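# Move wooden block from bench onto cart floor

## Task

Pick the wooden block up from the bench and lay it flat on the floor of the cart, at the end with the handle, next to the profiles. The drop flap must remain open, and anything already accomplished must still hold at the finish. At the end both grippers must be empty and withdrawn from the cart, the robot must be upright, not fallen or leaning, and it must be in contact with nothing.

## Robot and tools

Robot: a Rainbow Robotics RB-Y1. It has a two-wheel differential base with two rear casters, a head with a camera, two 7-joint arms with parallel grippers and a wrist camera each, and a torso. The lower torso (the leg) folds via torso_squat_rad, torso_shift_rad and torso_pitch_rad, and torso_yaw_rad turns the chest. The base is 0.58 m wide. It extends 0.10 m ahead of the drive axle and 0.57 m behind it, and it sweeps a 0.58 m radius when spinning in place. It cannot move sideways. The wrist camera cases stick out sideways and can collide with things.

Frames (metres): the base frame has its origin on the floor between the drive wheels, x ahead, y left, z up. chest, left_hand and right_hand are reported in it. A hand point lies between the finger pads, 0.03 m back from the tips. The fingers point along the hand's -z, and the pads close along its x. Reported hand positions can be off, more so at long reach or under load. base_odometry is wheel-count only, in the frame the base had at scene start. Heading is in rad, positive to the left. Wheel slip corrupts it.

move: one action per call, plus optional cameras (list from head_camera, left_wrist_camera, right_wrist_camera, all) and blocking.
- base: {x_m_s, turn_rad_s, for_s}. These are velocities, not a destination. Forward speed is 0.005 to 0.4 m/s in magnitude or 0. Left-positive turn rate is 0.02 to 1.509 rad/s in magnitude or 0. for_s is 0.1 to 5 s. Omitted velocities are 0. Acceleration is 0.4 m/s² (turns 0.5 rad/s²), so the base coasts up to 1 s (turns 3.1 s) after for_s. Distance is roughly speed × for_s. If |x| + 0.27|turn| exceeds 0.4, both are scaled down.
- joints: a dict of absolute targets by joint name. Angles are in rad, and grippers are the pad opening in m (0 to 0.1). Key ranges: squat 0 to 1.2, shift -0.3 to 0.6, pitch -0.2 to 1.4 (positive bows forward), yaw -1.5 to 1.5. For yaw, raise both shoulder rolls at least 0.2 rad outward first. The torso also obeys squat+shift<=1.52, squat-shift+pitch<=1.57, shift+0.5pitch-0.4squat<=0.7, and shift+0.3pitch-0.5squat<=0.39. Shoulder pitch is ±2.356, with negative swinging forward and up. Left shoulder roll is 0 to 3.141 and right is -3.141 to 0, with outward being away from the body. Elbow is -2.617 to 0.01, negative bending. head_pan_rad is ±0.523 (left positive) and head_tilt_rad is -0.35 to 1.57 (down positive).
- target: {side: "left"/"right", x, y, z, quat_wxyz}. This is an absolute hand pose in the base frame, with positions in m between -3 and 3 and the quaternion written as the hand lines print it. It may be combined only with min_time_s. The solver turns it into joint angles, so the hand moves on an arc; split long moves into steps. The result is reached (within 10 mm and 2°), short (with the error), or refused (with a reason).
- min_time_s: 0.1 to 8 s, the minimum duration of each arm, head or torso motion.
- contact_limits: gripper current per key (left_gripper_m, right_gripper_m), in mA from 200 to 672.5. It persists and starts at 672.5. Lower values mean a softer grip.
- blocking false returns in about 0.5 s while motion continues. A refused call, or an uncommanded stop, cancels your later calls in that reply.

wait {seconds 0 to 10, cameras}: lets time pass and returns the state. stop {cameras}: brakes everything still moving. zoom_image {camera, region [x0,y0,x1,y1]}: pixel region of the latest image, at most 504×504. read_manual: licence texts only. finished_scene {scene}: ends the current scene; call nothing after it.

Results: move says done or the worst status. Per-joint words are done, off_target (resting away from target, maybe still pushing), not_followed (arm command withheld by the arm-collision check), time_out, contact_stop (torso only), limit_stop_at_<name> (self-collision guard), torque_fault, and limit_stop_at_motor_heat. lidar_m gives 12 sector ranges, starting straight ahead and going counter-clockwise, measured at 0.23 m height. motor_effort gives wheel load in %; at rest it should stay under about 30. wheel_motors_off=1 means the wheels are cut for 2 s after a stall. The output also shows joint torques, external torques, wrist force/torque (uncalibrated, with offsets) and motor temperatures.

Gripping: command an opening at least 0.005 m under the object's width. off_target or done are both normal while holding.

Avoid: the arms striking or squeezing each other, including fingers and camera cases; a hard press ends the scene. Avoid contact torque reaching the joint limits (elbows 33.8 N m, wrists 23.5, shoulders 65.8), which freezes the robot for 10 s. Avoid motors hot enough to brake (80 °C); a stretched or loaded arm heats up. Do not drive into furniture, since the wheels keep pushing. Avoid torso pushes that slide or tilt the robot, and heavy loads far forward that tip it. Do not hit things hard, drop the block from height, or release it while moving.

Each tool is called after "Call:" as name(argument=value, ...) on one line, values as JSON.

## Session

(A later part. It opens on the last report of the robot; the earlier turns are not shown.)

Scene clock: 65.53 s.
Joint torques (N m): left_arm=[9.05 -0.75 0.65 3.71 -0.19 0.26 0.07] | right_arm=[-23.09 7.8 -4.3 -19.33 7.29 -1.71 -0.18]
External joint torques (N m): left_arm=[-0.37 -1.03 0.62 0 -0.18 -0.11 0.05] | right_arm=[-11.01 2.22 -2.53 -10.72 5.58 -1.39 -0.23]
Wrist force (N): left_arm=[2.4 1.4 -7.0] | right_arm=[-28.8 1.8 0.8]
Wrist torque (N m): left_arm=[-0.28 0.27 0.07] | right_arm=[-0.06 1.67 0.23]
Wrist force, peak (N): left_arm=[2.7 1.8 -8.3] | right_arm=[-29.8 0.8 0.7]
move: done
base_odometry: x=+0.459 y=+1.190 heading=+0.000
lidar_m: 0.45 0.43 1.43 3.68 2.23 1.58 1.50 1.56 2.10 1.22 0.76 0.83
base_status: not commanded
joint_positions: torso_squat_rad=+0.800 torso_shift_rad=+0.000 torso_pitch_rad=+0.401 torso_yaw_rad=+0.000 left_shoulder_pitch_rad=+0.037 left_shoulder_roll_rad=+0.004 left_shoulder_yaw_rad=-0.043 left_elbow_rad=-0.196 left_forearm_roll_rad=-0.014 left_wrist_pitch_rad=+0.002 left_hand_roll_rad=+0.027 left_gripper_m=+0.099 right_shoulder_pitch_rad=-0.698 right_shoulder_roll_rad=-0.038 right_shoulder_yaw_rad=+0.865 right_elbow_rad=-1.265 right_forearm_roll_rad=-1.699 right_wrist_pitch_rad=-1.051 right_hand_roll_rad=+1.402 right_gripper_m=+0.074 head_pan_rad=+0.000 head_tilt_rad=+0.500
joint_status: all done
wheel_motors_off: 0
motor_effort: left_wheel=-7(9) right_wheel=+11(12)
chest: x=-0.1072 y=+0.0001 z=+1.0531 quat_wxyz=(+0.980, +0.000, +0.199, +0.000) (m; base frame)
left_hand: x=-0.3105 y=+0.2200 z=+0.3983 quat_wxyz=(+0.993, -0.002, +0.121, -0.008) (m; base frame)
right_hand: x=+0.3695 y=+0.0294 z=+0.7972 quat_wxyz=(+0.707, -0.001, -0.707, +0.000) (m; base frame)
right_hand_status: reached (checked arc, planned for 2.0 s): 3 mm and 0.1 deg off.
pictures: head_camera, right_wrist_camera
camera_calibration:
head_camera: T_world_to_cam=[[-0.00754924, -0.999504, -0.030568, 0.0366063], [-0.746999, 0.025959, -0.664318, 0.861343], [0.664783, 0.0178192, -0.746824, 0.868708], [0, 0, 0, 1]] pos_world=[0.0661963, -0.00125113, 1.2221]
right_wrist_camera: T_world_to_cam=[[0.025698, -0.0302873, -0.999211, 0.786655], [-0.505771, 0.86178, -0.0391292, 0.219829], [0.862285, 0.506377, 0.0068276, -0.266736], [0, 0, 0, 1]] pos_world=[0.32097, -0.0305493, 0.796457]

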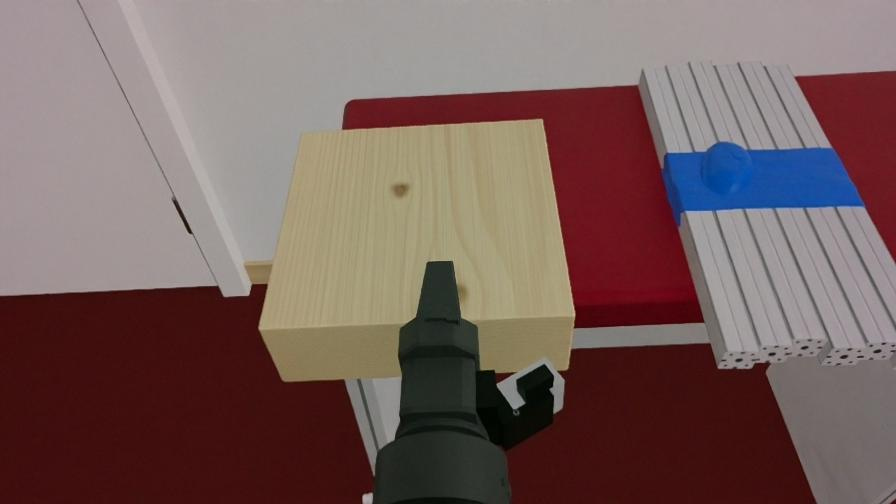

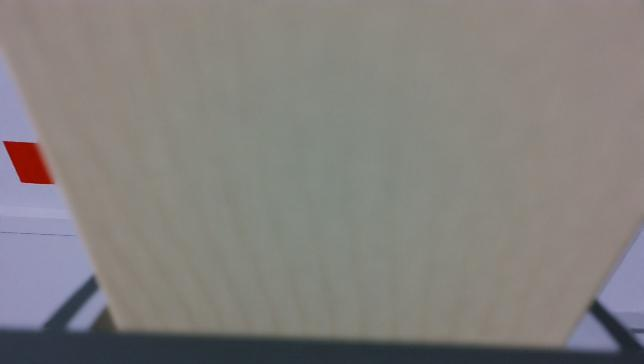

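Call:
move(target={"side":"right","x":0.35,"y":0.0,"z":0.85,"quat_wxyz":[0.7071,0,-0.7071,0]}, min_time_s=1.5)

Call:
move(base={"x_m_s":-0.2,"for_s":2.5})

Call:
move(base={"turn_rad_s":-0.5,"for_s":3.14})

Call:
move(base={"x_m_s":0.3,"for_s":4.13}, cameras=["head_camera"])

Call:
move(base={"turn_rad_s":0.5,"for_s":3.14}, joints={"head_tilt_rad":0.35}, cameras=["head_camera"])

Scene clock: 70.60 s.
Joint torques (N m): left_arm=[8.7 -0.6 0.6 3.85 -0.04 0.19 -0.04] | right_arm=[-21.76 7.42 -5.38 -20.72 7.6 0.71 -0.44]
External joint torques (N m): left_arm=[-0.73 -0.88 0.57 0.14 -0.03 -0.18 -0.05] | right_arm=[-11.38 2.94 -3.38 -11.56 5.91 0.5 -0.49]
Wrist force (N): left_arm=[1.9 1.1 -7.4] | right_arm=[-29.2 1.1 0.5]
Wrist torque (N m): left_arm=[-0.28 0.21 0.03] | right_arm=[-0.11 1.60 0.18]
Wrist force, peak (N): left_arm=[2.3 1.3 -8.5] | right_arm=[-30.8 0.7 1.4]
move: done
base_odometry: x=+0.459 y=+1.190 heading=+0.000
lidar_m: 0.44 0.45 1.43 3.67 2.23 1.58 1.50 1.58 2.09 1.22 0.74 0.84
base_status: not commanded
joint_positions: torso_squat_rad=+0.800 torso_shift_rad=+0.000 torso_pitch_rad=+0.401 torso_yaw_rad=+0.000 left_shoulder_pitch_rad=+0.037 left_shoulder_roll_rad=+0.004 left_shoulder_yaw_rad=-0.043 left_elbow_rad=-0.196 left_forearm_roll_rad=-0.014 left_wrist_pitch_rad=+0.002 left_hand_roll_rad=+0.027 left_gripper_m=+0.099 right_shoulder_pitch_rad=-0.569 right_shoulder_roll_rad=-0.149 right_shoulder_yaw_rad=+0.845 right_elbow_rad=-1.663 right_forearm_roll_rad=-1.814 right_wrist_pitch_rad=-1.044 right_hand_roll_rad=+1.680 right_gripper_m=+0.074 head_pan_rad=+0.000 head_tilt_rad=+0.500
joint_status: all done
wheel_motors_off: 0
motor_effort: left_wheel=-8(9) right_wheel=+9(11)
chest: x=-0.1071 y=+0.0001 z=+1.0531 quat_wxyz=(+0.980, +0.000, +0.199, +0.000) (m; base frame)
left_hand: x=-0.3105 y=+0.2200 z=+0.3984 quat_wxyz=(+0.993, -0.002, +0.121, -0.008) (m; base frame)
right_hand: x=+0.3494 y=-0.0005 z=+0.8474 quat_wxyz=(+0.709, -0.001, -0.706, +0.001) (m; base frame)
right_hand_status: reached (checked arc, planned for 1.5 s): 3 mm and 0.3 deg off.
pictures: none

Scene clock: 74.10 s.
Joint torques (N m): left_arm=[8.24 -0.64 0.87 3.68 -0.01 0.24 -0.09] | right_arm=[-22.03 7.59 -4.87 -20.01 7.66 0.84 -0.25]
External joint torques (N m): left_arm=[-1.18 -0.92 0.84 -0.02 -0.01 -0.14 -0.11] | right_arm=[-11.65 3.12 -2.87 -10.86 5.97 0.63 -0.3]
Wrist force (N): left_arm=[2.7 1.2 -7.3] | right_arm=[-28.2 1.1 1.0]
Wrist torque (N m): left_arm=[-0.29 0.33 0.08] | right_arm=[-0.13 1.57 0.22]
Wrist force, peak (N): left_arm=[2.8 1.3 -8.2] | right_arm=[-30.2 0.5 0.0]
move: done
base_odometry: x=-0.041 y=+1.190 heading=-0.001
lidar_m: 0.93 1.57 2.08 4.41 1.49 1.05 1.01 1.05 1.41 3.53 1.36 1.12
base_status: done (sent for 2.5 of 2.5 s)
joint_positions: torso_squat_rad=+0.800 torso_shift_rad=+0.000 torso_pitch_rad=+0.401 torso_yaw_rad=+0.000 left_shoulder_pitch_rad=+0.037 left_shoulder_roll_rad=+0.004 left_shoulder_yaw_rad=-0.043 left_elbow_rad=-0.196 left_forearm_roll_rad=-0.014 left_wrist_pitch_rad=+0.002 left_hand_roll_rad=+0.027 left_gripper_m=+0.099 right_shoulder_pitch_rad=-0.569 right_shoulder_roll_rad=-0.149 right_shoulder_yaw_rad=+0.845 right_elbow_rad=-1.663 right_forearm_roll_rad=-1.814 right_wrist_pitch_rad=-1.044 right_hand_roll_rad=+1.680 right_gripper_m=+0.074 head_pan_rad=+0.000 head_tilt_rad=+0.500
joint_status: not commanded
wheel_motors_off: 0
motor_effort: left_wheel=-14(28) right_wheel=+12(38)
chest: x=-0.1071 y=+0.0001 z=+1.0531 quat_wxyz=(+0.980, +0.000, +0.199, +0.000) (m; base frame)
left_hand: x=-0.3106 y=+0.2200 z=+0.3984 quat_wxyz=(+0.993, -0.002, +0.121, -0.008) (m; base frame)
right_hand: x=+0.3494 y=-0.0006 z=+0.8474 quat_wxyz=(+0.709, -0.001, -0.706, +0.001) (m; base frame)
pictures: none

Scene clock: 78.57 s.
Joint torques (N m): left_arm=[8.02 -0.63 0.71 3.67 -0.15 0.24 0.03] | right_arm=[-22.19 7.78 -4.55 -20.15 7.57 0.68 -0.25]
External joint torques (N m): left_arm=[-1.41 -0.91 0.68 -0.04 -0.14 -0.13 0.02] | right_arm=[-11.81 3.31 -2.54 -11 5.88 0.51 -0.3]
Wrist force (N): left_arm=[2.3 1.1 -7.5] | right_arm=[-28.6 1.7 0.4]
Wrist torque (N m): left_arm=[-0.28 0.29 0.04] | right_arm=[0.02 1.61 0.23]
Wrist force, peak (N): left_arm=[3.0 1.6 -8.2] | right_arm=[-29.7 1.8 0.9]
move: done
base_odometry: x=-0.041 y=+1.190 heading=-1.567
lidar_m: 3.44 1.35 1.13 0.94 1.57 2.08 4.40 1.51 1.09 1.02 1.03 1.39
base_status: done (sent for 3.13 of 3.13 s)
joint_positions: torso_squat_rad=+0.800 torso_shift_rad=+0.000 torso_pitch_rad=+0.401 torso_yaw_rad=+0.000 left_shoulder_pitch_rad=+0.037 left_shoulder_roll_rad=+0.004 left_shoulder_yaw_rad=-0.043 left_elbow_rad=-0.196 left_forearm_roll_rad=-0.014 left_wrist_pitch_rad=+0.002 left_hand_roll_rad=+0.027 left_gripper_m=+0.099 right_shoulder_pitch_rad=-0.569 right_shoulder_roll_rad=-0.149 right_shoulder_yaw_rad=+0.845 right_elbow_rad=-1.663 right_forearm_roll_rad=-1.814 right_wrist_pitch_rad=-1.044 right_hand_roll_rad=+1.680 right_gripper_m=+0.074 head_pan_rad=+0.000 head_tilt_rad=+0.500
joint_status: not commanded
wheel_motors_off: 0
motor_effort: left_wheel=+16(51) right_wheel=+3(44)
chest: x=-0.1071 y=+0.0001 z=+1.0531 quat_wxyz=(+0.980, +0.000, +0.199, +0.000) (m; base frame)
left_hand: x=-0.3106 y=+0.2200 z=+0.3984 quat_wxyz=(+0.993, -0.002, +0.121, -0.008) (m; base frame)
right_hand: x=+0.3494 y=-0.0006 z=+0.8473 quat_wxyz=(+0.709, -0.001, -0.706, +0.000) (m; base frame)
pictures: none

Scene clock: 83.77 s.
Joint torques (N m): left_arm=[9.21 -1 0.64 3.64 -0.13 0.04 0.02] | right_arm=[-22.05 7.76 -4.67 -20.08 7.5 0.74 -0.37]
External joint torques (N m): left_arm=[-0.22 -1.28 0.61 -0.07 -0.12 -0.33 0.01] | right_arm=[-11.67 3.29 -2.67 -10.93 5.81 0.54 -0.42]
Wrist force (N): left_arm=[2.8 1.0 -8.2] | right_arm=[-28.7 1.7 0.3]
Wrist torque (N m): left_arm=[-0.28 0.31 0.08] | right_arm=[-0.06 1.63 0.24]
Wrist force, peak (N): left_arm=[2.1 1.5 -8.5] | right_arm=[-30.0 0.9 1.7]
move: done
base_odometry: x=-0.037 y=-0.050 heading=-1.567
lidar_m: 3.29 1.21 0.86 0.81 1.15 1.63 4.46 1.44 1.02 0.97 0.98 1.31
base_status: done (sent for 4.13 of 4.13 s)
joint_positions: torso_squat_rad=+0.800 torso_shift_rad=+0.000 torso_pitch_rad=+0.401 torso_yaw_rad=+0.000 left_shoulder_pitch_rad=+0.037 left_shoulder_roll_rad=+0.004 left_shoulder_yaw_rad=-0.043 left_elbow_rad=-0.196 left_forearm_roll_rad=-0.014 left_wrist_pitch_rad=+0.002 left_hand_roll_rad=+0.027 left_gripper_m=+0.099 right_shoulder_pitch_rad=-0.569 right_shoulder_roll_rad=-0.149 right_shoulder_yaw_rad=+0.845 right_elbow_rad=-1.663 right_forearm_roll_rad=-1.814 right_wrist_pitch_rad=-1.044 right_hand_roll_rad=+1.680 right_gripper_m=+0.074 head_pan_rad=+0.000 head_tilt_rad=+0.500
joint_status: not commanded
wheel_motors_off: 0
motor_effort: left_wheel=+0(49) right_wheel=+1(38)
chest: x=-0.1070 y=+0.0001 z=+1.0531 quat_wxyz=(+0.980, +0.000, +0.199, +0.000) (m; base frame)
left_hand: x=-0.3105 y=+0.2200 z=+0.3984 quat_wxyz=(+0.993, -0.002, +0.121, -0.009) (m; base frame)
right_hand: x=+0.3495 y=-0.0006 z=+0.8473 quat_wxyz=(+0.709, -0.001, -0.706, +0.000) (m; base frame)
pictures: head_camera
camera_calibration:
head_camera: T_world_to_cam=[[-0.0075615, -0.999504, -0.0305681, 0.0366057], [-0.747186, 0.0259632, -0.664107, 0.861181], [0.664572, 0.0178184, -0.747012, 0.868745], [0, 0, 0, 1]] pos_world=[0.0663963, -0.00125111, 1.222]

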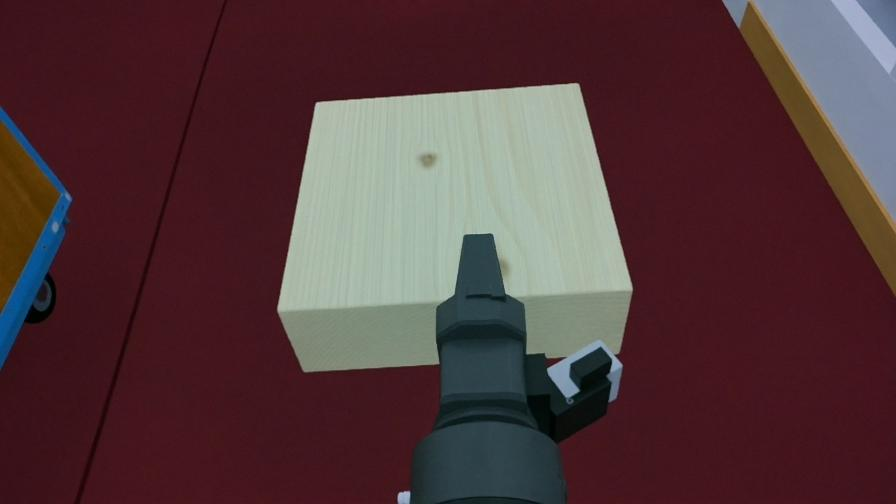

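Scene clock: 88.23 s.
Joint torques (N m): left_arm=[8.86 -0.69 0.63 3.57 -0.1 0.13 -0.1] | right_arm=[-22.1 7.38 -4.35 -20.02 7.51 0.82 -0.33]
External joint torques (N m): left_arm=[-0.57 -0.97 0.6 -0.14 -0.1 -0.24 -0.11] | right_arm=[-11.72 2.91 -2.34 -10.87 5.82 0.62 -0.38]
Wrist force (N): left_arm=[1.9 1.1 -7.5] | right_arm=[-28.8 1.7 0.4]
Wrist torque (N m): left_arm=[-0.27 0.24 0.11] | right_arm=[-0.17 1.58 0.19]
Wrist force, peak (N): left_arm=[2.7 0.8 -8.3] | right_arm=[-29.4 2.5 0.7]
move: done
base_odometry: x=-0.037 y=-0.050 heading=-0.001
lidar_m: 0.80 1.11 1.64 4.29 1.40 1.00 0.95 1.00 1.33 3.33 1.20 0.86
base_status: done (sent for 3.13 of 3.13 s)
joint_positions: torso_squat_rad=+0.800 torso_shift_rad=+0.000 torso_pitch_rad=+0.401 torso_yaw_rad=+0.000 left_shoulder_pitch_rad=+0.037 left_shoulder_roll_rad=+0.004 left_shoulder_yaw_rad=-0.043 left_elbow_rad=-0.196 left_forearm_roll_rad=-0.014 left_wrist_pitch_rad=+0.002 left_hand_roll_rad=+0.027 left_gripper_m=+0.099 right_shoulder_pitch_rad=-0.569 right_shoulder_roll_rad=-0.149 right_shoulder_yaw_rad=+0.845 right_elbow_rad=-1.663 right_forearm_roll_rad=-1.814 right_wrist_pitch_rad=-1.044 right_hand_roll_rad=+1.680 right_gripper_m=+0.074 head_pan_rad=+0.000 head_tilt_rad=+0.350
joint_status: all done
wheel_motors_off: 0
motor_effort: left_wheel=+0(43) right_wheel=+18(38)
chest: x=-0.1070 y=+0.0001 z=+1.0531 quat_wxyz=(+0.980, +0.000, +0.199, +0.000) (m; base frame)
left_hand: x=-0.3105 y=+0.2200 z=+0.3984 quat_wxyz=(+0.993, -0.002, +0.121, -0.009) (m; base frame)
right_hand: x=+0.3495 y=-0.0006 z=+0.8473 quat_wxyz=(+0.709, -0.001, -0.706, +0.000) (m; base frame)
pictures: head_camera
camera_calibration:
head_camera: T_world_to_cam=[[-0.00290567, -0.999504, -0.0313544, 0.0376128], [-0.639557, 0.025961, -0.768305, 0.990162], [0.768738, 0.0178205, -0.639315, 0.737337], [0, 0, 0, 1]] pos_world=[0.0665553, -0.00125113, 1.23332]

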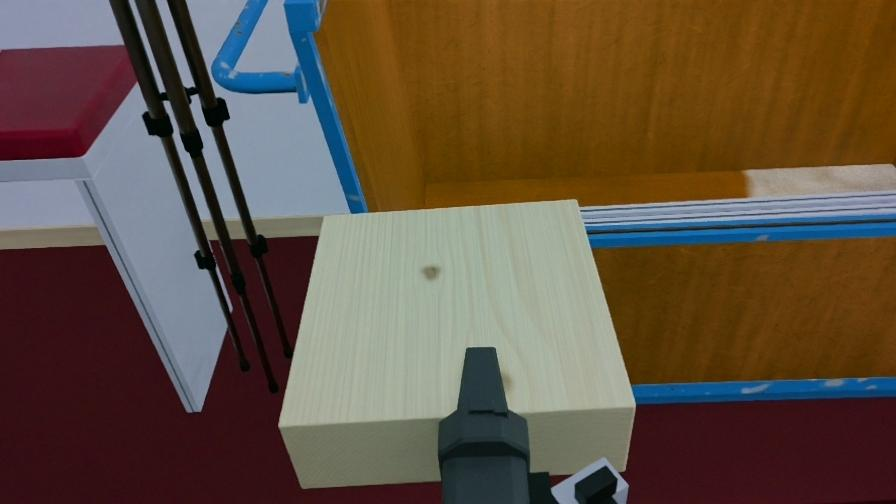

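Call:
move(joints={"torso_squat_rad":0.2,"torso_pitch_rad":0.6,"head_tilt_rad":0.3,"head_pan_rad":0.1})

Call:
move(target={"side":"right","x":0.4,"y":-0.3,"z":0.85,"quat_wxyz":[0.7071,0,-0.7071,0]}, min_time_s=2, cameras=["head_camera"])

Scene clock: 92.77 s.
Joint torques (N m): left_arm=[13.16 -0.81 0.83 5.56 -0.03 0.5 0.07] | right_arm=[-18.68 8.71 -2.97 -20.1 7.63 0.7 -0.32]
External joint torques (N m): left_arm=[-1.2 -1.14 0.79 -0.09 -0.02 -0.25 0.04] | right_arm=[-11.58 3.47 -2.64 -10.95 6.01 0.52 -0.37]
Wrist force (N): left_arm=[3.6 1.4 -6.8] | right_arm=[-28.1 1.9 -5.0]
Wrist torque (N m): left_arm=[-0.25 0.33 0.03] | right_arm=[-0.22 1.58 0.23]
Wrist force, peak (N): left_arm=[3.5 1.4 -8.5] | right_arm=[-29.8 1.7 0.4]
move: done
base_odometry: x=-0.038 y=-0.050 heading=-0.001
lidar_m: 0.82 1.12 1.64 4.32 1.40 1.01 0.96 1.00 1.34 3.36 1.19 0.85
base_status: not commanded
joint_positions: torso_squat_rad=+0.200 torso_shift_rad=+0.000 torso_pitch_rad=+0.601 torso_yaw_rad=+0.000 left_shoulder_pitch_rad=+0.037 left_shoulder_roll_rad=+0.004 left_shoulder_yaw_rad=-0.043 left_elbow_rad=-0.196 left_forearm_roll_rad=-0.014 left_wrist_pitch_rad=+0.002 left_hand_roll_rad=+0.027 left_gripper_m=+0.099 right_shoulder_pitch_rad=-0.569 right_shoulder_roll_rad=-0.149 right_shoulder_yaw_rad=+0.845 right_elbow_rad=-1.663 right_forearm_roll_rad=-1.814 right_wrist_pitch_rad=-1.044 right_hand_roll_rad=+1.680 right_gripper_m=+0.074 head_pan_rad=+0.100 head_tilt_rad=+0.300
joint_status: all done
wheel_motors_off: 0
motor_effort: left_wheel=+1(2) right_wheel=+22(23)
chest: x=-0.0527 y=+0.0001 z=+1.2217 quat_wxyz=(+0.955, +0.000, +0.296, +0.000) (m; base frame)
left_hand: x=-0.3824 y=+0.2200 z=+0.6206 quat_wxyz=(+0.976, -0.003, +0.219, -0.008) (m; base frame)
right_hand: x=+0.3538 y=-0.0006 z=+0.9292 quat_wxyz=(+0.776, -0.001, -0.631, +0.001) (m; base frame)
pictures: none

Scene clock: 95.10 s.
Joint torques (N m): left_arm=[13.36 -0.24 0.79 5.61 -0.07 0.46 -0.03] | right_arm=[-17.89 -13.37 -11.7 -10.45 3.14 -8.06 -0.5]
External joint torques (N m): left_arm=[-1 -0.58 0.75 -0.05 -0.06 -0.3 -0.06] | right_arm=[-11.41 -3.42 -6.94 -6.38 2.29 -6.34 -0.55]
Wrist force (N): left_arm=[3.4 1.4 -6.9] | right_arm=[-28.1 1.1 0.2]
Wrist torque (N m): left_arm=[-0.27 0.35 0.09] | right_arm=[-0.11 1.64 0.42]
Wrist force, peak (N): left_arm=[3.4 0.6 -8.1] | right_arm=[-30.2 -2.1 1.2]
move: done
base_odometry: x=-0.037 y=-0.050 heading=-0.001
lidar_m: 0.81 1.12 1.64 4.31 1.41 0.99 0.95 1.00 1.34 3.35 1.19 0.87
base_status: not commanded
joint_positions: torso_squat_rad=+0.200 torso_shift_rad=+0.000 torso_pitch_rad=+0.601 torso_yaw_rad=+0.000 left_shoulder_pitch_rad=+0.037 left_shoulder_roll_rad=+0.004 left_shoulder_yaw_rad=-0.043 left_elbow_rad=-0.196 left_forearm_roll_rad=-0.014 left_wrist_pitch_rad=+0.002 left_hand_roll_rad=+0.027 left_gripper_m=+0.099 right_shoulder_pitch_rad=-0.574 right_shoulder_roll_rad=-0.730 right_shoulder_yaw_rad=+0.779 right_elbow_rad=-1.162 right_forearm_roll_rad=-1.381 right_wrist_pitch_rad=-0.977 right_hand_roll_rad=+0.464 right_gripper_m=+0.074 head_pan_rad=+0.100 head_tilt_rad=+0.300
joint_status: all done
wheel_motors_off: 0
motor_effort: left_wheel=+0(2) right_wheel=+20(22)
chest: x=-0.0527 y=+0.0000 z=+1.2217 quat_wxyz=(+0.955, +0.000, +0.296, +0.000) (m; base frame)
left_hand: x=-0.3824 y=+0.2201 z=+0.6206 quat_wxyz=(+0.976, -0.003, +0.219, -0.008) (m; base frame)
right_hand: x=+0.3982 y=-0.3001 z=+0.8477 quat_wxyz=(+0.710, +0.000, -0.705, +0.000) (m; base frame)
right_hand_status: reached (checked arc, planned for 2.0 s): 3 mm and 0.4 deg off.
pictures: head_camera
camera_calibration:
head_camera: T_world_to_cam=[[0.0745776, -0.993396, -0.0871936, 0.11302], [-0.74838, 0.00203369, -0.663267, 1.02196], [0.659064, 0.114719, -0.743286, 0.914897], [0, 0, 0, 1]] pos_world=[0.153412, 0.00523989, 1.36772]

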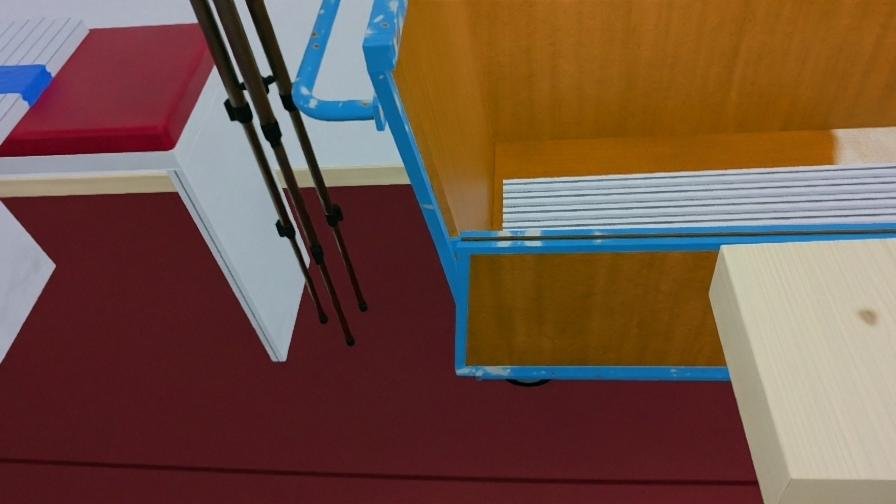

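Call:
move(base={"x_m_s":0.2,"for_s":2.0}, joints={"head_tilt_rad":0.6}, cameras=["head_camera"])

Scene clock: 99.10 s.
Joint torques (N m): left_arm=[13.33 -0.71 0.77 5.71 -0.09 0.6 -0.01] | right_arm=[-16.23 -13.52 -11.57 -10.56 3.02 -8.24 -0.35]
External joint torques (N m): left_arm=[-1.03 -1.05 0.73 0.05 -0.08 -0.16 -0.03] | right_arm=[-9.75 -3.56 -6.81 -6.49 2.17 -6.53 -0.4]
Wrist force (N): left_arm=[4.5 0.7 -7.3] | right_arm=[-28.4 1.6 0.6]
Wrist torque (N m): left_arm=[-0.19 0.44 0.08] | right_arm=[-0.11 1.65 0.43]
Wrist force, peak (N): left_arm=[4.0 2.3 -8.1] | right_arm=[-29.7 1.4 -0.7]
move: done
base_odometry: x=+0.363 y=-0.050 heading=-0.001
lidar_m: 0.41 0.42 0.83 4.21 2.00 1.43 1.35 1.42 1.89 4.73 0.62 0.43
base_status: done (sent for 2 of 2 s)
joint_positions: torso_squat_rad=+0.200 torso_shift_rad=+0.000 torso_pitch_rad=+0.601 torso_yaw_rad=+0.000 left_shoulder_pitch_rad=+0.037 left_shoulder_roll_rad=+0.004 left_shoulder_yaw_rad=-0.043 left_elbow_rad=-0.196 left_forearm_roll_rad=-0.014 left_wrist_pitch_rad=+0.002 left_hand_roll_rad=+0.027 left_gripper_m=+0.099 right_shoulder_pitch_rad=-0.575 right_shoulder_roll_rad=-0.730 right_shoulder_yaw_rad=+0.779 right_elbow_rad=-1.162 right_forearm_roll_rad=-1.381 right_wrist_pitch_rad=-0.977 right_hand_roll_rad=+0.464 right_gripper_m=+0.074 head_pan_rad=+0.100 head_tilt_rad=+0.600
joint_status: all done
wheel_motors_off: 0
motor_effort: left_wheel=+7(37) right_wheel=-6(48)
chest: x=-0.0527 y=+0.0000 z=+1.2217 quat_wxyz=(+0.955, +0.000, +0.296, +0.000) (m; base frame)
left_hand: x=-0.3823 y=+0.2201 z=+0.6206 quat_wxyz=(+0.976, -0.003, +0.219, -0.008) (m; base frame)
right_hand: x=+0.3984 y=-0.3000 z=+0.8479 quat_wxyz=(+0.709, +0.000, -0.705, +0.000) (m; base frame)
pictures: head_camera
camera_calibration:
head_camera: T_world_to_cam=[[0.0659293, -0.994309, -0.0836817, 0.108816], [-0.910122, -0.0255424, -0.413552, 0.691494], [0.409061, 0.103426, -0.906627, 1.15902], [0, 0, 0, 1]] pos_world=[0.148059, 0.00598601, 1.34588]

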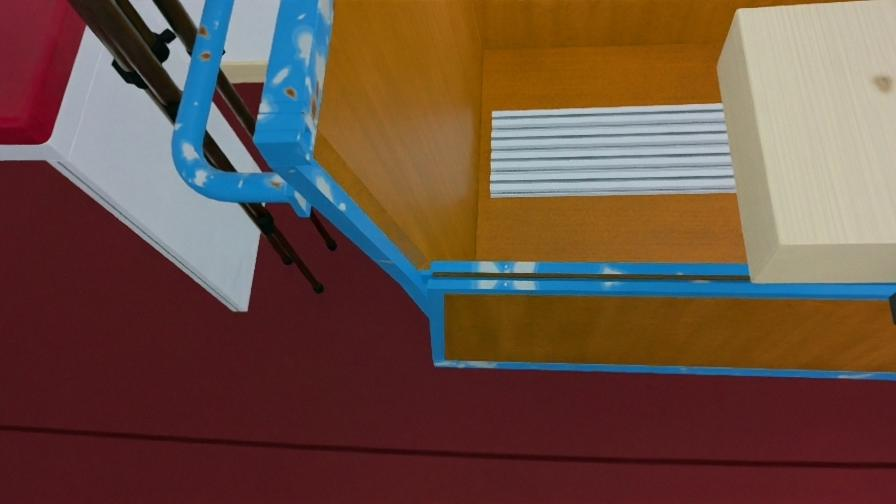

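Call:
move(base={"x_m_s":-0.2,"for_s":1.75}, joints={"left_shoulder_roll_rad":0.5,"left_elbow_rad":-0.9})

Call:
move(target={"side":"right","x":0.28,"y":-0.3,"z":1.0,"quat_wxyz":[0.5,0.5,-0.5,0.5]}, min_time_s=4, cameras=["head_camera"])

Scene clock: 121.67 s.
Joint torques (N m): left_arm=[7.37 8.01 3.59 -0.51 -0.05 -0.58 -0.06] | right_arm=[-16.7 -13.35 -11.76 -10.46 3.03 -8.25 -0.42]
External joint torques (N m): left_arm=[-0.88 -1.95 0.09 0.24 -0.09 -0.16 -0.05] | right_arm=[-10.21 -3.39 -7 -6.39 2.18 -6.53 -0.47]
Wrist force (N): left_arm=[-0.4 -0.6 -7.2] | right_arm=[-28.3 1.1 0.3]
Wrist torque (N m): left_arm=[-0.24 0.13 0.11] | right_arm=[-0.05 1.56 0.39]
Wrist force, peak (N): left_arm=[4.4 1.2 -7.6] | right_arm=[-30.3 1.4 -0.9]
move: done
base_odometry: x=+0.009 y=-0.050 heading=+0.000
lidar_m: 0.77 1.06 1.62 4.50 1.46 1.06 1.00 1.05 1.40 3.52 1.13 0.80
base_status: done (sent for 1.77 of 1.77 s)
joint_positions: torso_squat_rad=+0.200 torso_shift_rad=+0.000 torso_pitch_rad=+0.601 torso_yaw_rad=+0.000 left_shoulder_pitch_rad=+0.037 left_shoulder_roll_rad=+0.500 left_shoulder_yaw_rad=-0.043 left_elbow_rad=-0.900 left_forearm_roll_rad=-0.014 left_wrist_pitch_rad=+0.002 left_hand_roll_rad=+0.027 left_gripper_m=+0.099 right_shoulder_pitch_rad=-0.574 right_shoulder_roll_rad=-0.730 right_shoulder_yaw_rad=+0.779 right_elbow_rad=-1.162 right_forearm_roll_rad=-1.381 right_wrist_pitch_rad=-0.977 right_hand_roll_rad=+0.464 right_gripper_m=+0.074 head_pan_rad=+0.100 head_tilt_rad=+0.600
joint_status: all done
wheel_motors_off: 0
motor_effort: left_wheel=+12(39) right_wheel=-13(33)
chest: x=-0.0528 y=-0.0001 z=+1.2218 quat_wxyz=(+0.955, +0.000, +0.296, +0.000) (m; base frame)
left_hand: x=-0.0140 y=+0.4993 z=+0.6247 quat_wxyz=(+0.963, +0.167, -0.121, -0.176) (m; base frame)
right_hand: x=+0.3983 y=-0.3001 z=+0.8479 quat_wxyz=(+0.709, +0.000, -0.705, +0.000) (m; base frame)
pictures: none

Scene clock: 126.00 s.
Joint torques (N m): left_arm=[7.44 7.79 3.75 -0.52 -0.01 -0.55 -0.06] | right_arm=[-14.9 -22.45 -10.52 -3.07 -6.55 -6.53 -0.73]
External joint torques (N m): left_arm=[-0.81 -2.17 0.26 0.24 -0.05 -0.13 -0.06] | right_arm=[-7.14 -3.43 -3.73 -3.33 -5.18 -5.18 -0.78]
Wrist force (N): left_arm=[0.1 -0.6 -7.2] | right_arm=[-28.6 0.2 -2.2]
Wrist torque (N m): left_arm=[-0.20 0.18 0.06] | right_arm=[-0.18 1.57 0.44]
Wrist force, peak (N): left_arm=[-0.6 -1.2 -8.0] | right_arm=[-29.6 1.1 0.2]
move: short
base_odometry: x=+0.009 y=-0.050 heading=+0.000
lidar_m: 0.76 1.07 1.61 4.47 1.48 1.04 1.00 1.04 1.40 3.52 1.13 0.81
base_status: not commanded
joint_positions: torso_squat_rad=+0.200 torso_shift_rad=+0.000 torso_pitch_rad=+0.601 torso_yaw_rad=+0.000 left_shoulder_pitch_rad=+0.037 left_shoulder_roll_rad=+0.500 left_shoulder_yaw_rad=-0.043 left_elbow_rad=-0.900 left_forearm_roll_rad=-0.014 left_wrist_pitch_rad=+0.002 left_hand_roll_rad=+0.027 left_gripper_m=+0.099 right_shoulder_pitch_rad=-0.745 right_shoulder_roll_rad=-1.373 right_shoulder_yaw_rad=+0.868 right_elbow_rad=-1.081 right_forearm_roll_rad=+0.001 right_wrist_pitch_rad=-1.569 right_hand_roll_rad=-0.785 right_gripper_m=+0.074 head_pan_rad=+0.100 head_tilt_rad=+0.600
joint_status: all done
wheel_motors_off: 0
motor_effort: left_wheel=+12(13) right_wheel=-14(15)
chest: x=-0.0528 y=-0.0001 z=+1.2218 quat_wxyz=(+0.955, +0.000, +0.296, +0.000) (m; base frame)
left_hand: x=-0.0140 y=+0.4993 z=+0.6247 quat_wxyz=(+0.963, +0.167, -0.121, -0.176) (m; base frame)
right_hand: x=+0.2791 y=-0.2999 z=+0.9988 quat_wxyz=(+0.544, +0.456, -0.498, +0.499) (m; base frame)
right_hand_status: short (checked arc, as near as the solve gets, planned for 4.0 s): 1 mm and 7.2 deg off. The place is met; only the turn is off.
pictures: head_camera
camera_calibration:
head_camera: T_world_to_cam=[[0.06594, -0.994309, -0.083672, 0.108708], [-0.91003, -0.0255329, -0.413756, 0.691661], [0.409265, 0.103427, -0.906535, 1.15892], [0, 0, 0, 1]] pos_world=[0.147959, 0.00588604, 1.34587]

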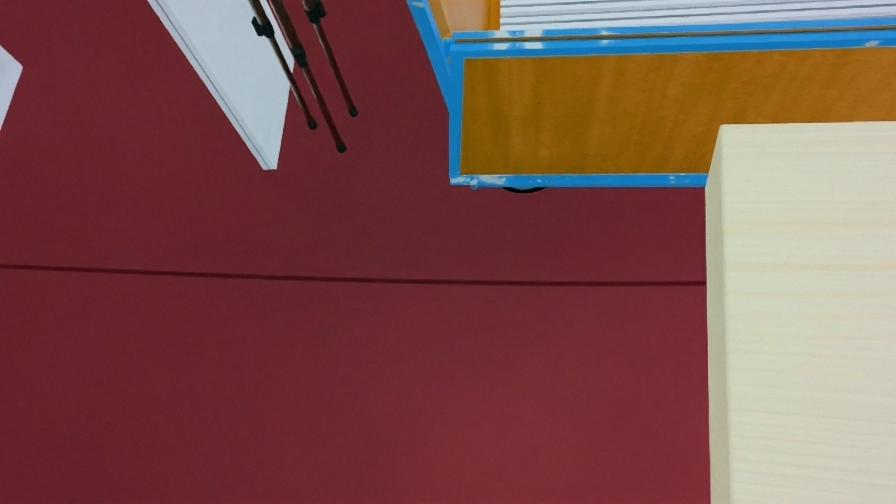

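Call:
move(joints={"torso_squat_rad":0.9,"torso_pitch_rad":0.95,"torso_shift_rad":0.3,"head_tilt_rad":0.0,"head_pan_rad":-0.2}, cameras=["head_camera"])

Call:
move(target={"side":"right","x":0.4,"y":-0.4,"z":0.75,"quat_wxyz":[0.547,0.448,-0.448,0.547]}, min_time_s=3)

Call:
move(joints={"torso_yaw_rad":0.35}, cameras=["head_camera"])

Scene clock: 133.43 s.
Joint torques (N m): left_arm=[15.55 5.42 2.7 2.88 -0.08 0.01 -0.01] | right_arm=[-6.35 -20.67 -8.65 -4.6 -4.06 -8.45 -0.71]
External joint torques (N m): left_arm=[-1.04 -1.53 0.37 0.13 -0.11 -0.19 -0.02] | right_arm=[-4.32 -3.06 -4.42 -4.93 -3.23 -6.71 -0.76]
Wrist force (N): left_arm=[2.3 0.1 -7.3] | right_arm=[-26.7 -8.6 -2.7]
Wrist torque (N m): left_arm=[-0.23 0.30 0.08] | right_arm=[-0.89 1.56 0.42]
Wrist force, peak (N): left_arm=[2.4 -0.1 -8.1] | right_arm=[-28.7 -9.1 -2.3]
move: done
base_odometry: x=+0.009 y=-0.050 heading=+0.000
lidar_m: 0.77 1.08 1.61 4.47 1.46 1.05 1.00 1.05 1.40 3.53 1.14 0.81
base_status: not commanded
joint_positions: torso_squat_rad=+0.900 torso_shift_rad=+0.300 torso_pitch_rad=+0.951 torso_yaw_rad=+0.000 left_shoulder_pitch_rad=+0.037 left_shoulder_roll_rad=+0.500 left_shoulder_yaw_rad=-0.043 left_elbow_rad=-0.900 left_forearm_roll_rad=-0.014 left_wrist_pitch_rad=+0.002 left_hand_roll_rad=+0.027 left_gripper_m=+0.099 right_shoulder_pitch_rad=-0.746 right_shoulder_roll_rad=-1.373 right_shoulder_yaw_rad=+0.868 right_elbow_rad=-1.081 right_forearm_roll_rad=+0.001 right_wrist_pitch_rad=-1.568 right_hand_roll_rad=-0.785 right_gripper_m=+0.074 head_pan_rad=-0.200 head_tilt_rad=+0.000
joint_status: all done
wheel_motors_off: 0
motor_effort: left_wheel=+3(16) right_wheel=-4(13)
chest: x=+0.1526 y=-0.0001 z=+0.8760 quat_wxyz=(+0.889, +0.000, +0.458, +0.000) (m; base frame)
left_hand: x=-0.0157 y=+0.4992 z=+0.3017 quat_wxyz=(+0.969, +0.134, +0.049, -0.202) (m; base frame)
right_hand: x=+0.3884 y=-0.2999 z=+0.5528 quat_wxyz=(+0.622, +0.535, -0.396, +0.412) (m; base frame)
pictures: head_camera
camera_calibration:
head_camera: T_world_to_cam=[[-0.124703, -0.983453, 0.131415, -0.0881238], [-0.776995, 0.0144273, -0.629342, 0.919806], [0.617032, -0.180589, -0.765937, 0.488818], [0, 0, 0, 1]] pos_world=[0.402079, -0.0116605, 0.964857]

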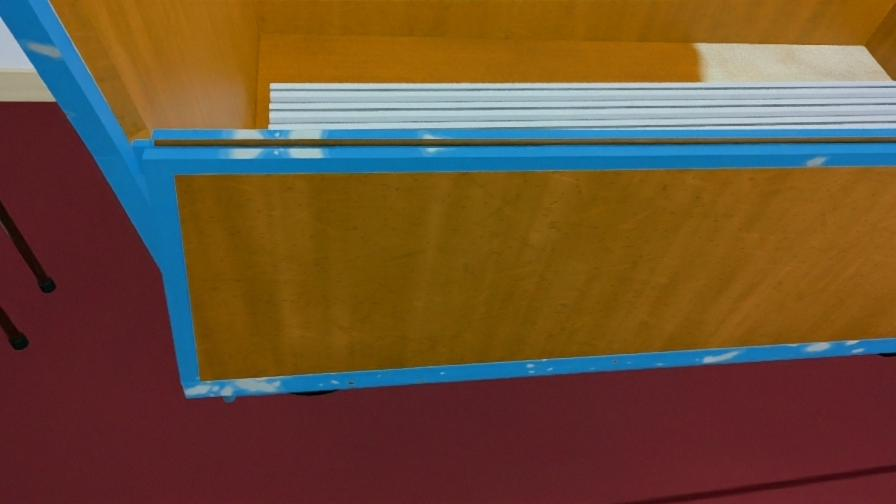

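Scene clock: 136.77 s.
Joint torques (N m): left_arm=[15.51 5.44 3.01 2.8 -0.03 0.01 -0.09] | right_arm=[-3.12 -11.09 -9.13 0.39 -5.76 -6.24 0.01]
External joint torques (N m): left_arm=[-1.08 -1.51 0.69 0.05 -0.05 -0.2 -0.1] | right_arm=[-4.33 -2.98 -2.53 -2.25 -4.45 -4.93 -0.03]
Wrist force (N): left_arm=[1.9 -0.3 -7.3] | right_arm=[-26.9 1.6 -9.7]
Wrist torque (N m): left_arm=[-0.23 0.28 0.09] | right_arm=[-0.27 1.38 0.20]
Wrist force, peak (N): left_arm=[1.3 -0.1 -8.4] | right_arm=[-27.9 -8.9 -2.1]
move: short
base_odometry: x=+0.009 y=-0.050 heading=+0.000
lidar_m: 0.76 1.07 1.62 4.48 1.48 1.06 1.00 1.05 1.40 3.52 1.13 0.81
base_status: not commanded
joint_positions: torso_squat_rad=+0.900 torso_shift_rad=+0.300 torso_pitch_rad=+0.951 torso_yaw_rad=+0.000 left_shoulder_pitch_rad=+0.037 left_shoulder_roll_rad=+0.500 left_shoulder_yaw_rad=-0.043 left_elbow_rad=-0.900 left_forearm_roll_rad=-0.014 left_wrist_pitch_rad=+0.002 left_hand_roll_rad=+0.027 left_gripper_m=+0.099 right_shoulder_pitch_rad=-2.133 right_shoulder_roll_rad=-2.338 right_shoulder_yaw_rad=+2.095 right_elbow_rad=-1.526 right_forearm_roll_rad=-0.012 right_wrist_pitch_rad=-1.569 right_hand_roll_rad=-0.713 right_gripper_m=+0.074 head_pan_rad=-0.200 head_tilt_rad=+0.000
joint_status: all done
wheel_motors_off: 0
motor_effort: left_wheel=+3(4) right_wheel=-3(6)
chest: x=+0.1526 y=-0.0001 z=+0.8760 quat_wxyz=(+0.889, +0.000, +0.458, +0.000) (m; base frame)
left_hand: x=-0.0157 y=+0.4992 z=+0.3017 quat_wxyz=(+0.969, +0.134, +0.049, -0.202) (m; base frame)
right_hand: x=+0.3998 y=-0.3997 z=+0.7491 quat_wxyz=(+0.618, +0.355, -0.436, +0.549) (m; base frame)
right_hand_status: short (checked arc, as near as the solve gets, planned for 3.0 s): 1 mm and 13.5 deg off. The place is met; only the turn is off.
pictures: none

Scene clock: 138.13 s.
Joint torques (N m): left_arm=[14.5 11.25 5.42 3.44 0.03 0.21 0.03] | right_arm=[-3.9 -7.6 -9.51 -3.2 -5.98 -6.83 -0.24]
External joint torques (N m): left_arm=[-1.6 -2.08 0.8 -0.01 -0.01 -0.17 0.01] | right_arm=[-4.65 -1.54 -2.53 -3.53 -4.67 -5.41 -0.29]
Wrist force (N): left_arm=[2.4 -1.6 -6.0] | right_arm=[-28.3 2.0 -2.3]
Wrist torque (N m): left_arm=[-0.10 0.30 0.05] | right_arm=[-0.17 1.61 0.23]
Wrist force, peak (N): left_arm=[2.2 -0.9 -8.1] | right_arm=[-29.7 0.6 -6.2]
move: done
base_odometry: x=+0.009 y=-0.050 heading=+0.000
lidar_m: 0.77 1.08 1.62 4.49 1.48 1.05 1.00 1.05 1.40 3.51 1.13 0.80
base_status: not commanded
joint_positions: torso_squat_rad=+0.900 torso_shift_rad=+0.300 torso_pitch_rad=+0.951 torso_yaw_rad=+0.350 left_shoulder_pitch_rad=+0.037 left_shoulder_roll_rad=+0.500 left_shoulder_yaw_rad=-0.043 left_elbow_rad=-0.900 left_forearm_roll_rad=-0.014 left_wrist_pitch_rad=+0.002 left_hand_roll_rad=+0.027 left_gripper_m=+0.099 right_shoulder_pitch_rad=-2.133 right_shoulder_roll_rad=-2.338 right_shoulder_yaw_rad=+2.095 right_elbow_rad=-1.526 right_forearm_roll_rad=-0.012 right_wrist_pitch_rad=-1.569 right_hand_roll_rad=-0.713 right_gripper_m=+0.074 head_pan_rad=-0.200 head_tilt_rad=+0.000
joint_status: all done
wheel_motors_off: 0
motor_effort: left_wheel=+3(4) right_wheel=-2(4)
chest: x=+0.1526 y=+0.0000 z=+0.8760 quat_wxyz=(+0.876, +0.080, +0.451, +0.155) (m; base frame)
left_hand: x=-0.1283 y=+0.5958 z=+0.4594 quat_wxyz=(+0.956, +0.264, +0.090, -0.094) (m; base frame)
right_hand: x=+0.4708 y=-0.2910 z=+0.6498 quat_wxyz=(+0.503, +0.481, -0.472, +0.542) (m; base frame)
pictures: head_camera
camera_calibration:
head_camera: T_world_to_cam=[[0.0775534, -0.985345, -0.15192, 0.129206], [-0.781925, 0.0344221, -0.622422, 0.914471], [0.61853, 0.167061, -0.767796, 0.490368], [0, 0, 0, 1]] pos_world=[0.40172, 0.0139128, 0.965319]

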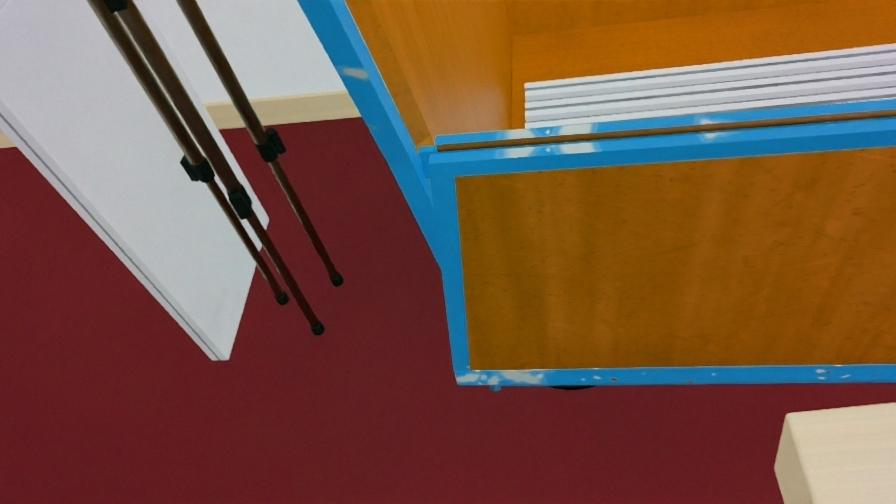

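Call:
move(joints={"right_shoulder_pitch_rad":-1.3,"right_shoulder_roll_rad":-1.2,"right_shoulder_yaw_rad":0.8,"right_elbow_rad":-1.3,"right_forearm_roll_rad":0.6,"right_wrist_pitch_rad":-1.5,"right_hand_roll_rad":-0.4}, min_time_s=3, cameras=["head_camera"])

Scene clock: 146.40 s.
Joint torques (N m): left_arm=[14.56 11.15 5.17 3.42 0.01 0.19 0.01] | right_arm=[-18.22 -3.63 -12.95 -10.03 -8.76 -3.13 -0.6]
External joint torques (N m): left_arm=[-1.54 -2.17 0.55 -0.02 -0.04 -0.19 -0.01] | right_arm=[-4.78 4.41 -5.78 -5.04 -6.98 -2.47 -0.63]
Wrist force (N): left_arm=[2.1 -1.9 -6.6] | right_arm=[-20.3 20.1 1.4]
Wrist torque (N m): left_arm=[-0.14 0.22 0.10] | right_arm=[1.05 1.00 0.55]
Wrist force, peak (N): left_arm=[2.3 -2.6 -7.7] | right_arm=[-20.8 26.7 3.5]
move: done
base_odometry: x=+0.009 y=-0.050 heading=+0.000
lidar_m: 0.76 1.06 1.62 4.48 1.49 1.05 1.01 1.04 1.39 3.51 1.13 0.80
base_status: not commanded
joint_positions: torso_squat_rad=+0.900 torso_shift_rad=+0.300 torso_pitch_rad=+0.951 torso_yaw_rad=+0.350 left_shoulder_pitch_rad=+0.037 left_shoulder_roll_rad=+0.500 left_shoulder_yaw_rad=-0.043 left_elbow_rad=-0.900 left_forearm_roll_rad=-0.014 left_wrist_pitch_rad=+0.002 left_hand_roll_rad=+0.027 left_gripper_m=+0.099 right_shoulder_pitch_rad=-1.299 right_shoulder_roll_rad=-1.201 right_shoulder_yaw_rad=+0.801 right_elbow_rad=-1.299 right_forearm_roll_rad=+0.602 right_wrist_pitch_rad=-1.499 right_hand_roll_rad=-0.400 right_gripper_m=+0.074 head_pan_rad=-0.200 head_tilt_rad=+0.000
joint_status: all done
wheel_motors_off: 0
motor_effort: left_wheel=+3(4) right_wheel=-2(6)
chest: x=+0.1526 y=+0.0000 z=+0.8760 quat_wxyz=(+0.876, +0.080, +0.451, +0.155) (m; base frame)
left_hand: x=-0.1282 y=+0.5957 z=+0.4592 quat_wxyz=(+0.956, +0.264, +0.090, -0.094) (m; base frame)
right_hand: x=+0.4717 y=+0.0047 z=+0.5789 quat_wxyz=(+0.019, +0.475, -0.537, +0.696) (m; base frame)
pictures: head_camera
camera_calibration:
head_camera: T_world_to_cam=[[0.0775805, -0.985387, -0.151634, 0.128995], [-0.781941, 0.0342158, -0.622413, 0.914485], [0.618506, 0.166856, -0.76786, 0.490287], [0, 0, 0, 1]] pos_world=[0.40182, 0.0140127, 0.965219]

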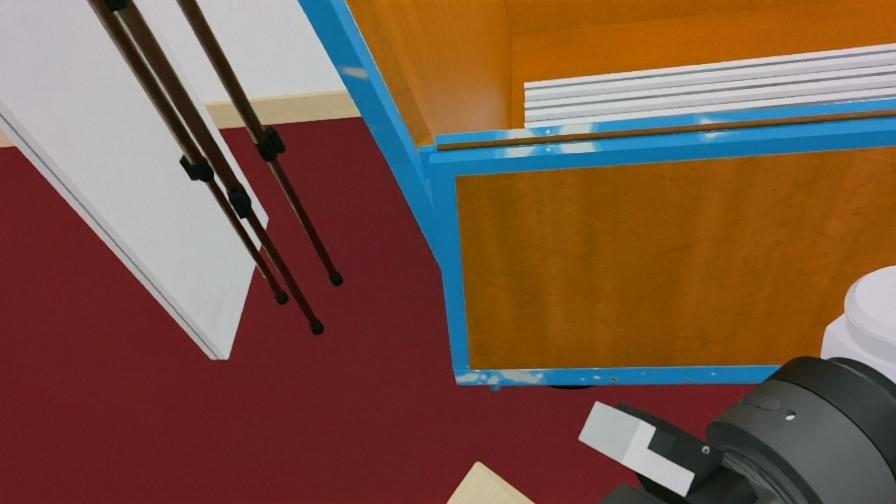

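Call:
move(target={"side":"right","x":0.52,"y":-0.15,"z":0.72,"quat_wxyz":[0.547,0.448,-0.448,0.547]}, min_time_s=3, cameras=["head_camera"])

Scene clock: 152.57 s.
Joint torques (N m): left_arm=[14.79 10.86 5.56 3.57 0 0.11 0.01] | right_arm=[-10.06 -17.22 -9.34 -3.2 -4.74 -7.51 -1.21]
External joint torques (N m): left_arm=[-1.31 -2.46 0.94 0.12 -0.05 -0.27 0] | right_arm=[-4.41 -1.63 -3.06 -3.99 -3.88 -5.92 -1.25]
Wrist force (N): left_arm=[2.4 -2.2 -7.0] | right_arm=[-27.7 0.6 -4.7]
Wrist torque (N m): left_arm=[-0.07 0.27 0.09] | right_arm=[-0.36 1.38 1.04]
Wrist force, peak (N): left_arm=[3.3 -2.2 -7.5] | right_arm=[-21.4 21.8 1.1]
move: done
base_odometry: x=+0.009 y=-0.050 heading=+0.000
lidar_m: 0.75 1.07 1.63 4.49 1.48 1.05 1.00 1.05 1.41 3.50 1.14 0.80
base_status: not commanded
joint_positions: torso_squat_rad=+0.900 torso_shift_rad=+0.300 torso_pitch_rad=+0.951 torso_yaw_rad=+0.350 left_shoulder_pitch_rad=+0.037 left_shoulder_roll_rad=+0.500 left_shoulder_yaw_rad=-0.043 left_elbow_rad=-0.900 left_forearm_roll_rad=-0.014 left_wrist_pitch_rad=+0.002 left_hand_roll_rad=+0.027 left_gripper_m=+0.099 right_shoulder_pitch_rad=-1.018 right_shoulder_roll_rad=-2.487 right_shoulder_yaw_rad=+1.038 right_elbow_rad=-2.072 right_forearm_roll_rad=-0.535 right_wrist_pitch_rad=-1.086 right_hand_roll_rad=-0.581 right_gripper_m=+0.074 head_pan_rad=-0.200 head_tilt_rad=+0.000
joint_status: all done
wheel_motors_off: 0
motor_effort: left_wheel=+3(4) right_wheel=-3(4)
chest: x=+0.1526 y=+0.0000 z=+0.8760 quat_wxyz=(+0.876, +0.080, +0.451, +0.155) (m; base frame)
left_hand: x=-0.1282 y=+0.5957 z=+0.4592 quat_wxyz=(+0.956, +0.264, +0.090, -0.094) (m; base frame)
right_hand: x=+0.5199 y=-0.1509 z=+0.7188 quat_wxyz=(+0.547, +0.449, -0.445, +0.548) (m; base frame)
right_hand_status: reached (checked arc, planned for 3.0 s): 2 mm and 0.4 deg off.
pictures: head_camera
camera_calibration:
head_camera: T_world_to_cam=[[0.0775805, -0.985387, -0.151634, 0.128995], [-0.781941, 0.0342158, -0.622413, 0.914485], [0.618506, 0.166856, -0.76786, 0.490287], [0, 0, 0, 1]] pos_world=[0.40182, 0.0140127, 0.965219]

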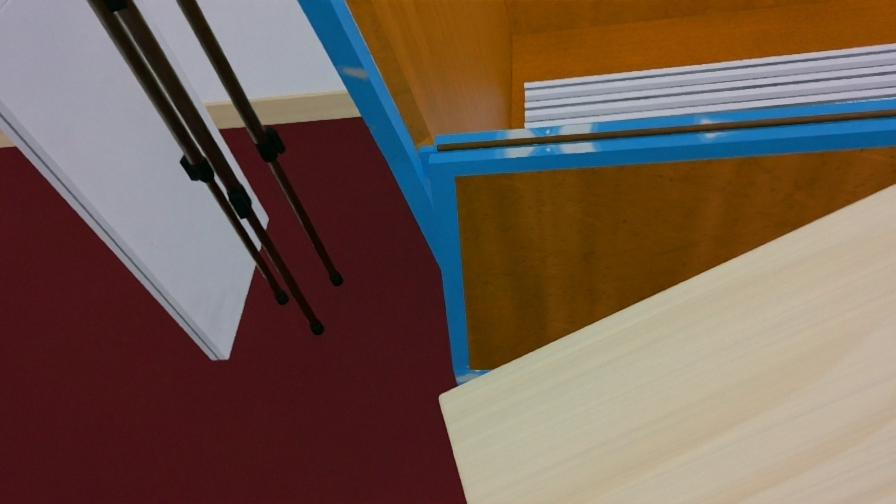

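Call:
move(joints={"right_hand_roll_rad":-1.8}, min_time_s=2, cameras=["head_camera"])

Call:
move(joints={"right_hand_roll_rad":-0.581}, min_time_s=2, cameras=["head_camera"])

Scene clock: 162.70 s.
Joint torques (N m): left_arm=[14.71 10.87 5.38 3.39 -0.02 0.25 -0.11] | right_arm=[-12 -15.83 -11.02 -1.99 -4.43 -7.48 0.23]
External joint torques (N m): left_arm=[-1.39 -2.45 0.76 -0.06 -0.06 -0.12 -0.13] | right_arm=[-6.38 -0.24 -4.77 -2.77 -3.57 -5.9 0.21]
Wrist force (N): left_arm=[2.1 -1.5 -6.6] | right_arm=[-9.8 -24.7 -5.2]
Wrist torque (N m): left_arm=[-0.11 0.26 0.08] | right_arm=[-1.82 0.62 -0.08]
Wrist force, peak (N): left_arm=[2.7 -1.6 -7.7] | right_arm=[-14.5 -37.7 -4.2]
move: done
base_odometry: x=+0.009 y=-0.050 heading=+0.000
lidar_m: 0.76 1.07 1.62 4.48 1.47 1.05 1.00 1.05 1.40 3.53 1.14 0.82
base_status: not commanded
joint_positions: torso_squat_rad=+0.900 torso_shift_rad=+0.300 torso_pitch_rad=+0.951 torso_yaw_rad=+0.350 left_shoulder_pitch_rad=+0.037 left_shoulder_roll_rad=+0.500 left_shoulder_yaw_rad=-0.043 left_elbow_rad=-0.900 left_forearm_roll_rad=-0.014 left_wrist_pitch_rad=+0.002 left_hand_roll_rad=+0.027 left_gripper_m=+0.099 right_shoulder_pitch_rad=-1.017 right_shoulder_roll_rad=-2.488 right_shoulder_yaw_rad=+1.039 right_elbow_rad=-2.072 right_forearm_roll_rad=-0.535 right_wrist_pitch_rad=-1.086 right_hand_roll_rad=-1.800 right_gripper_m=+0.074 head_pan_rad=-0.200 head_tilt_rad=+0.000
joint_status: all done
wheel_motors_off: 0
motor_effort: left_wheel=+0(5) right_wheel=+0(7)
chest: x=+0.1526 y=+0.0000 z=+0.8759 quat_wxyz=(+0.875, +0.080, +0.451, +0.155) (m; base frame)
left_hand: x=-0.1282 y=+0.5957 z=+0.4592 quat_wxyz=(+0.956, +0.264, +0.090, -0.094) (m; base frame)
right_hand: x=+0.5198 y=-0.1510 z=+0.7185 quat_wxyz=(+0.763, +0.623, -0.107, +0.136) (m; base frame)
pictures: head_camera
camera_calibration:
head_camera: T_world_to_cam=[[0.0775577, -0.985388, -0.151642, 0.129012], [-0.78203, 0.0342148, -0.622302, 0.914413], [0.618397, 0.166853, -0.767949, 0.490417], [0, 0, 0, 1]] pos_world=[0.40182, 0.0140127, 0.96522]

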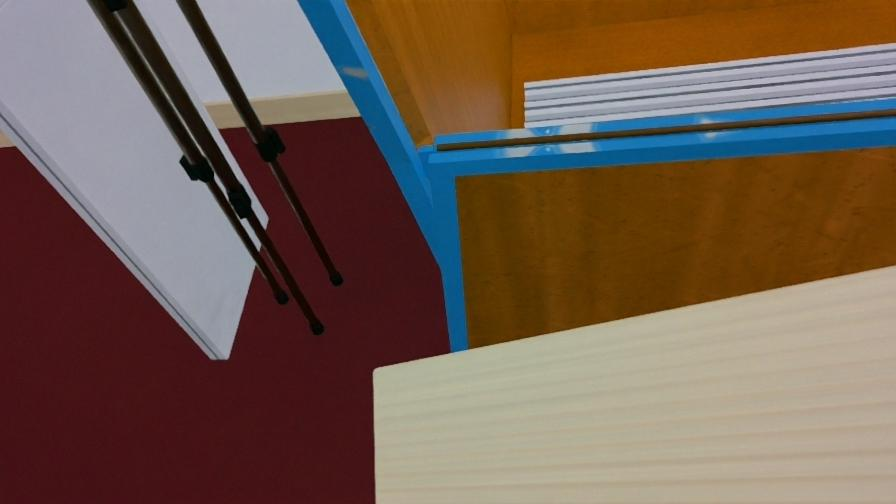

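Scene clock: 165.00 s.
Joint torques (N m): left_arm=[14.96 10.98 5.24 3.47 0.02 0.04 0] | right_arm=[-12.38 -15.61 -11.25 -1.97 -4.49 -7.61 0.27]
External joint torques (N m): left_arm=[-1.15 -2.34 0.62 0.02 -0.02 -0.34 -0.02] | right_arm=[-6.73 -0.02 -4.98 -2.76 -3.63 -6.02 0.22]
Wrist force (N): left_arm=[2.4 -1.6 -7.0] | right_arm=[-27.5 0.7 -4.6]
Wrist torque (N m): left_arm=[-0.07 0.29 0.08] | right_arm=[-0.02 1.77 -0.47]
Wrist force, peak (N): left_arm=[2.2 -2.1 -7.7] | right_arm=[-28.6 0.8 -5.1]
move: done
base_odometry: x=+0.009 y=-0.050 heading=+0.000
lidar_m: 0.76 1.09 1.61 4.48 1.47 1.04 0.99 1.06 1.40 3.51 1.13 0.82
base_status: not commanded
joint_positions: torso_squat_rad=+0.900 torso_shift_rad=+0.300 torso_pitch_rad=+0.951 torso_yaw_rad=+0.350 left_shoulder_pitch_rad=+0.037 left_shoulder_roll_rad=+0.500 left_shoulder_yaw_rad=-0.043 left_elbow_rad=-0.900 left_forearm_roll_rad=-0.014 left_wrist_pitch_rad=+0.002 left_hand_roll_rad=+0.027 left_gripper_m=+0.099 right_shoulder_pitch_rad=-1.017 right_shoulder_roll_rad=-2.488 right_shoulder_yaw_rad=+1.039 right_elbow_rad=-2.072 right_forearm_roll_rad=-0.535 right_wrist_pitch_rad=-1.086 right_hand_roll_rad=-0.581 right_gripper_m=+0.074 head_pan_rad=-0.200 head_tilt_rad=+0.000
joint_status: all done
wheel_motors_off: 0
motor_effort: left_wheel=+1(1) right_wheel=-1(3)
chest: x=+0.1526 y=+0.0000 z=+0.8759 quat_wxyz=(+0.875, +0.080, +0.451, +0.155) (m; base frame)
left_hand: x=-0.1282 y=+0.5957 z=+0.4592 quat_wxyz=(+0.956, +0.264, +0.090, -0.094) (m; base frame)
right_hand: x=+0.5198 y=-0.1510 z=+0.7185 quat_wxyz=(+0.548, +0.450, -0.444, +0.548) (m; base frame)
pictures: head_camera
camera_calibration:
head_camera: T_world_to_cam=[[0.0775577, -0.985388, -0.151642, 0.129012], [-0.78203, 0.0342148, -0.622302, 0.914413], [0.618397, 0.166853, -0.767949, 0.490417], [0, 0, 0, 1]] pos_world=[0.40182, 0.0140127, 0.96522]

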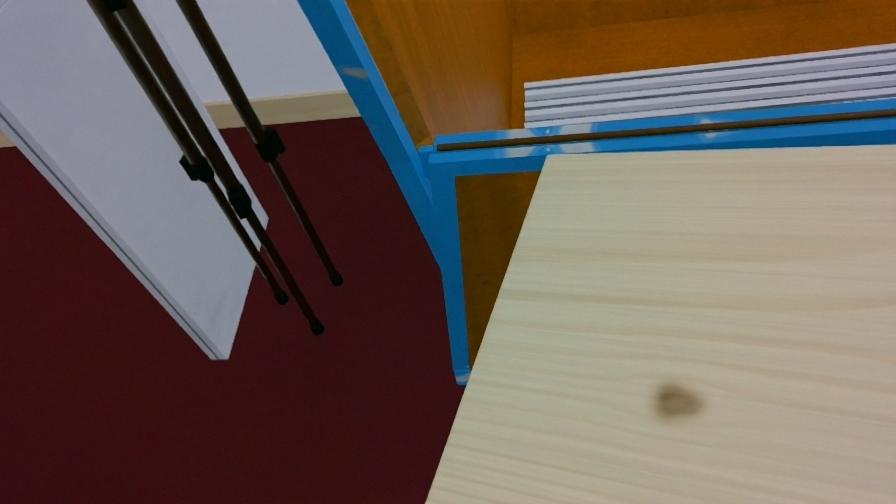

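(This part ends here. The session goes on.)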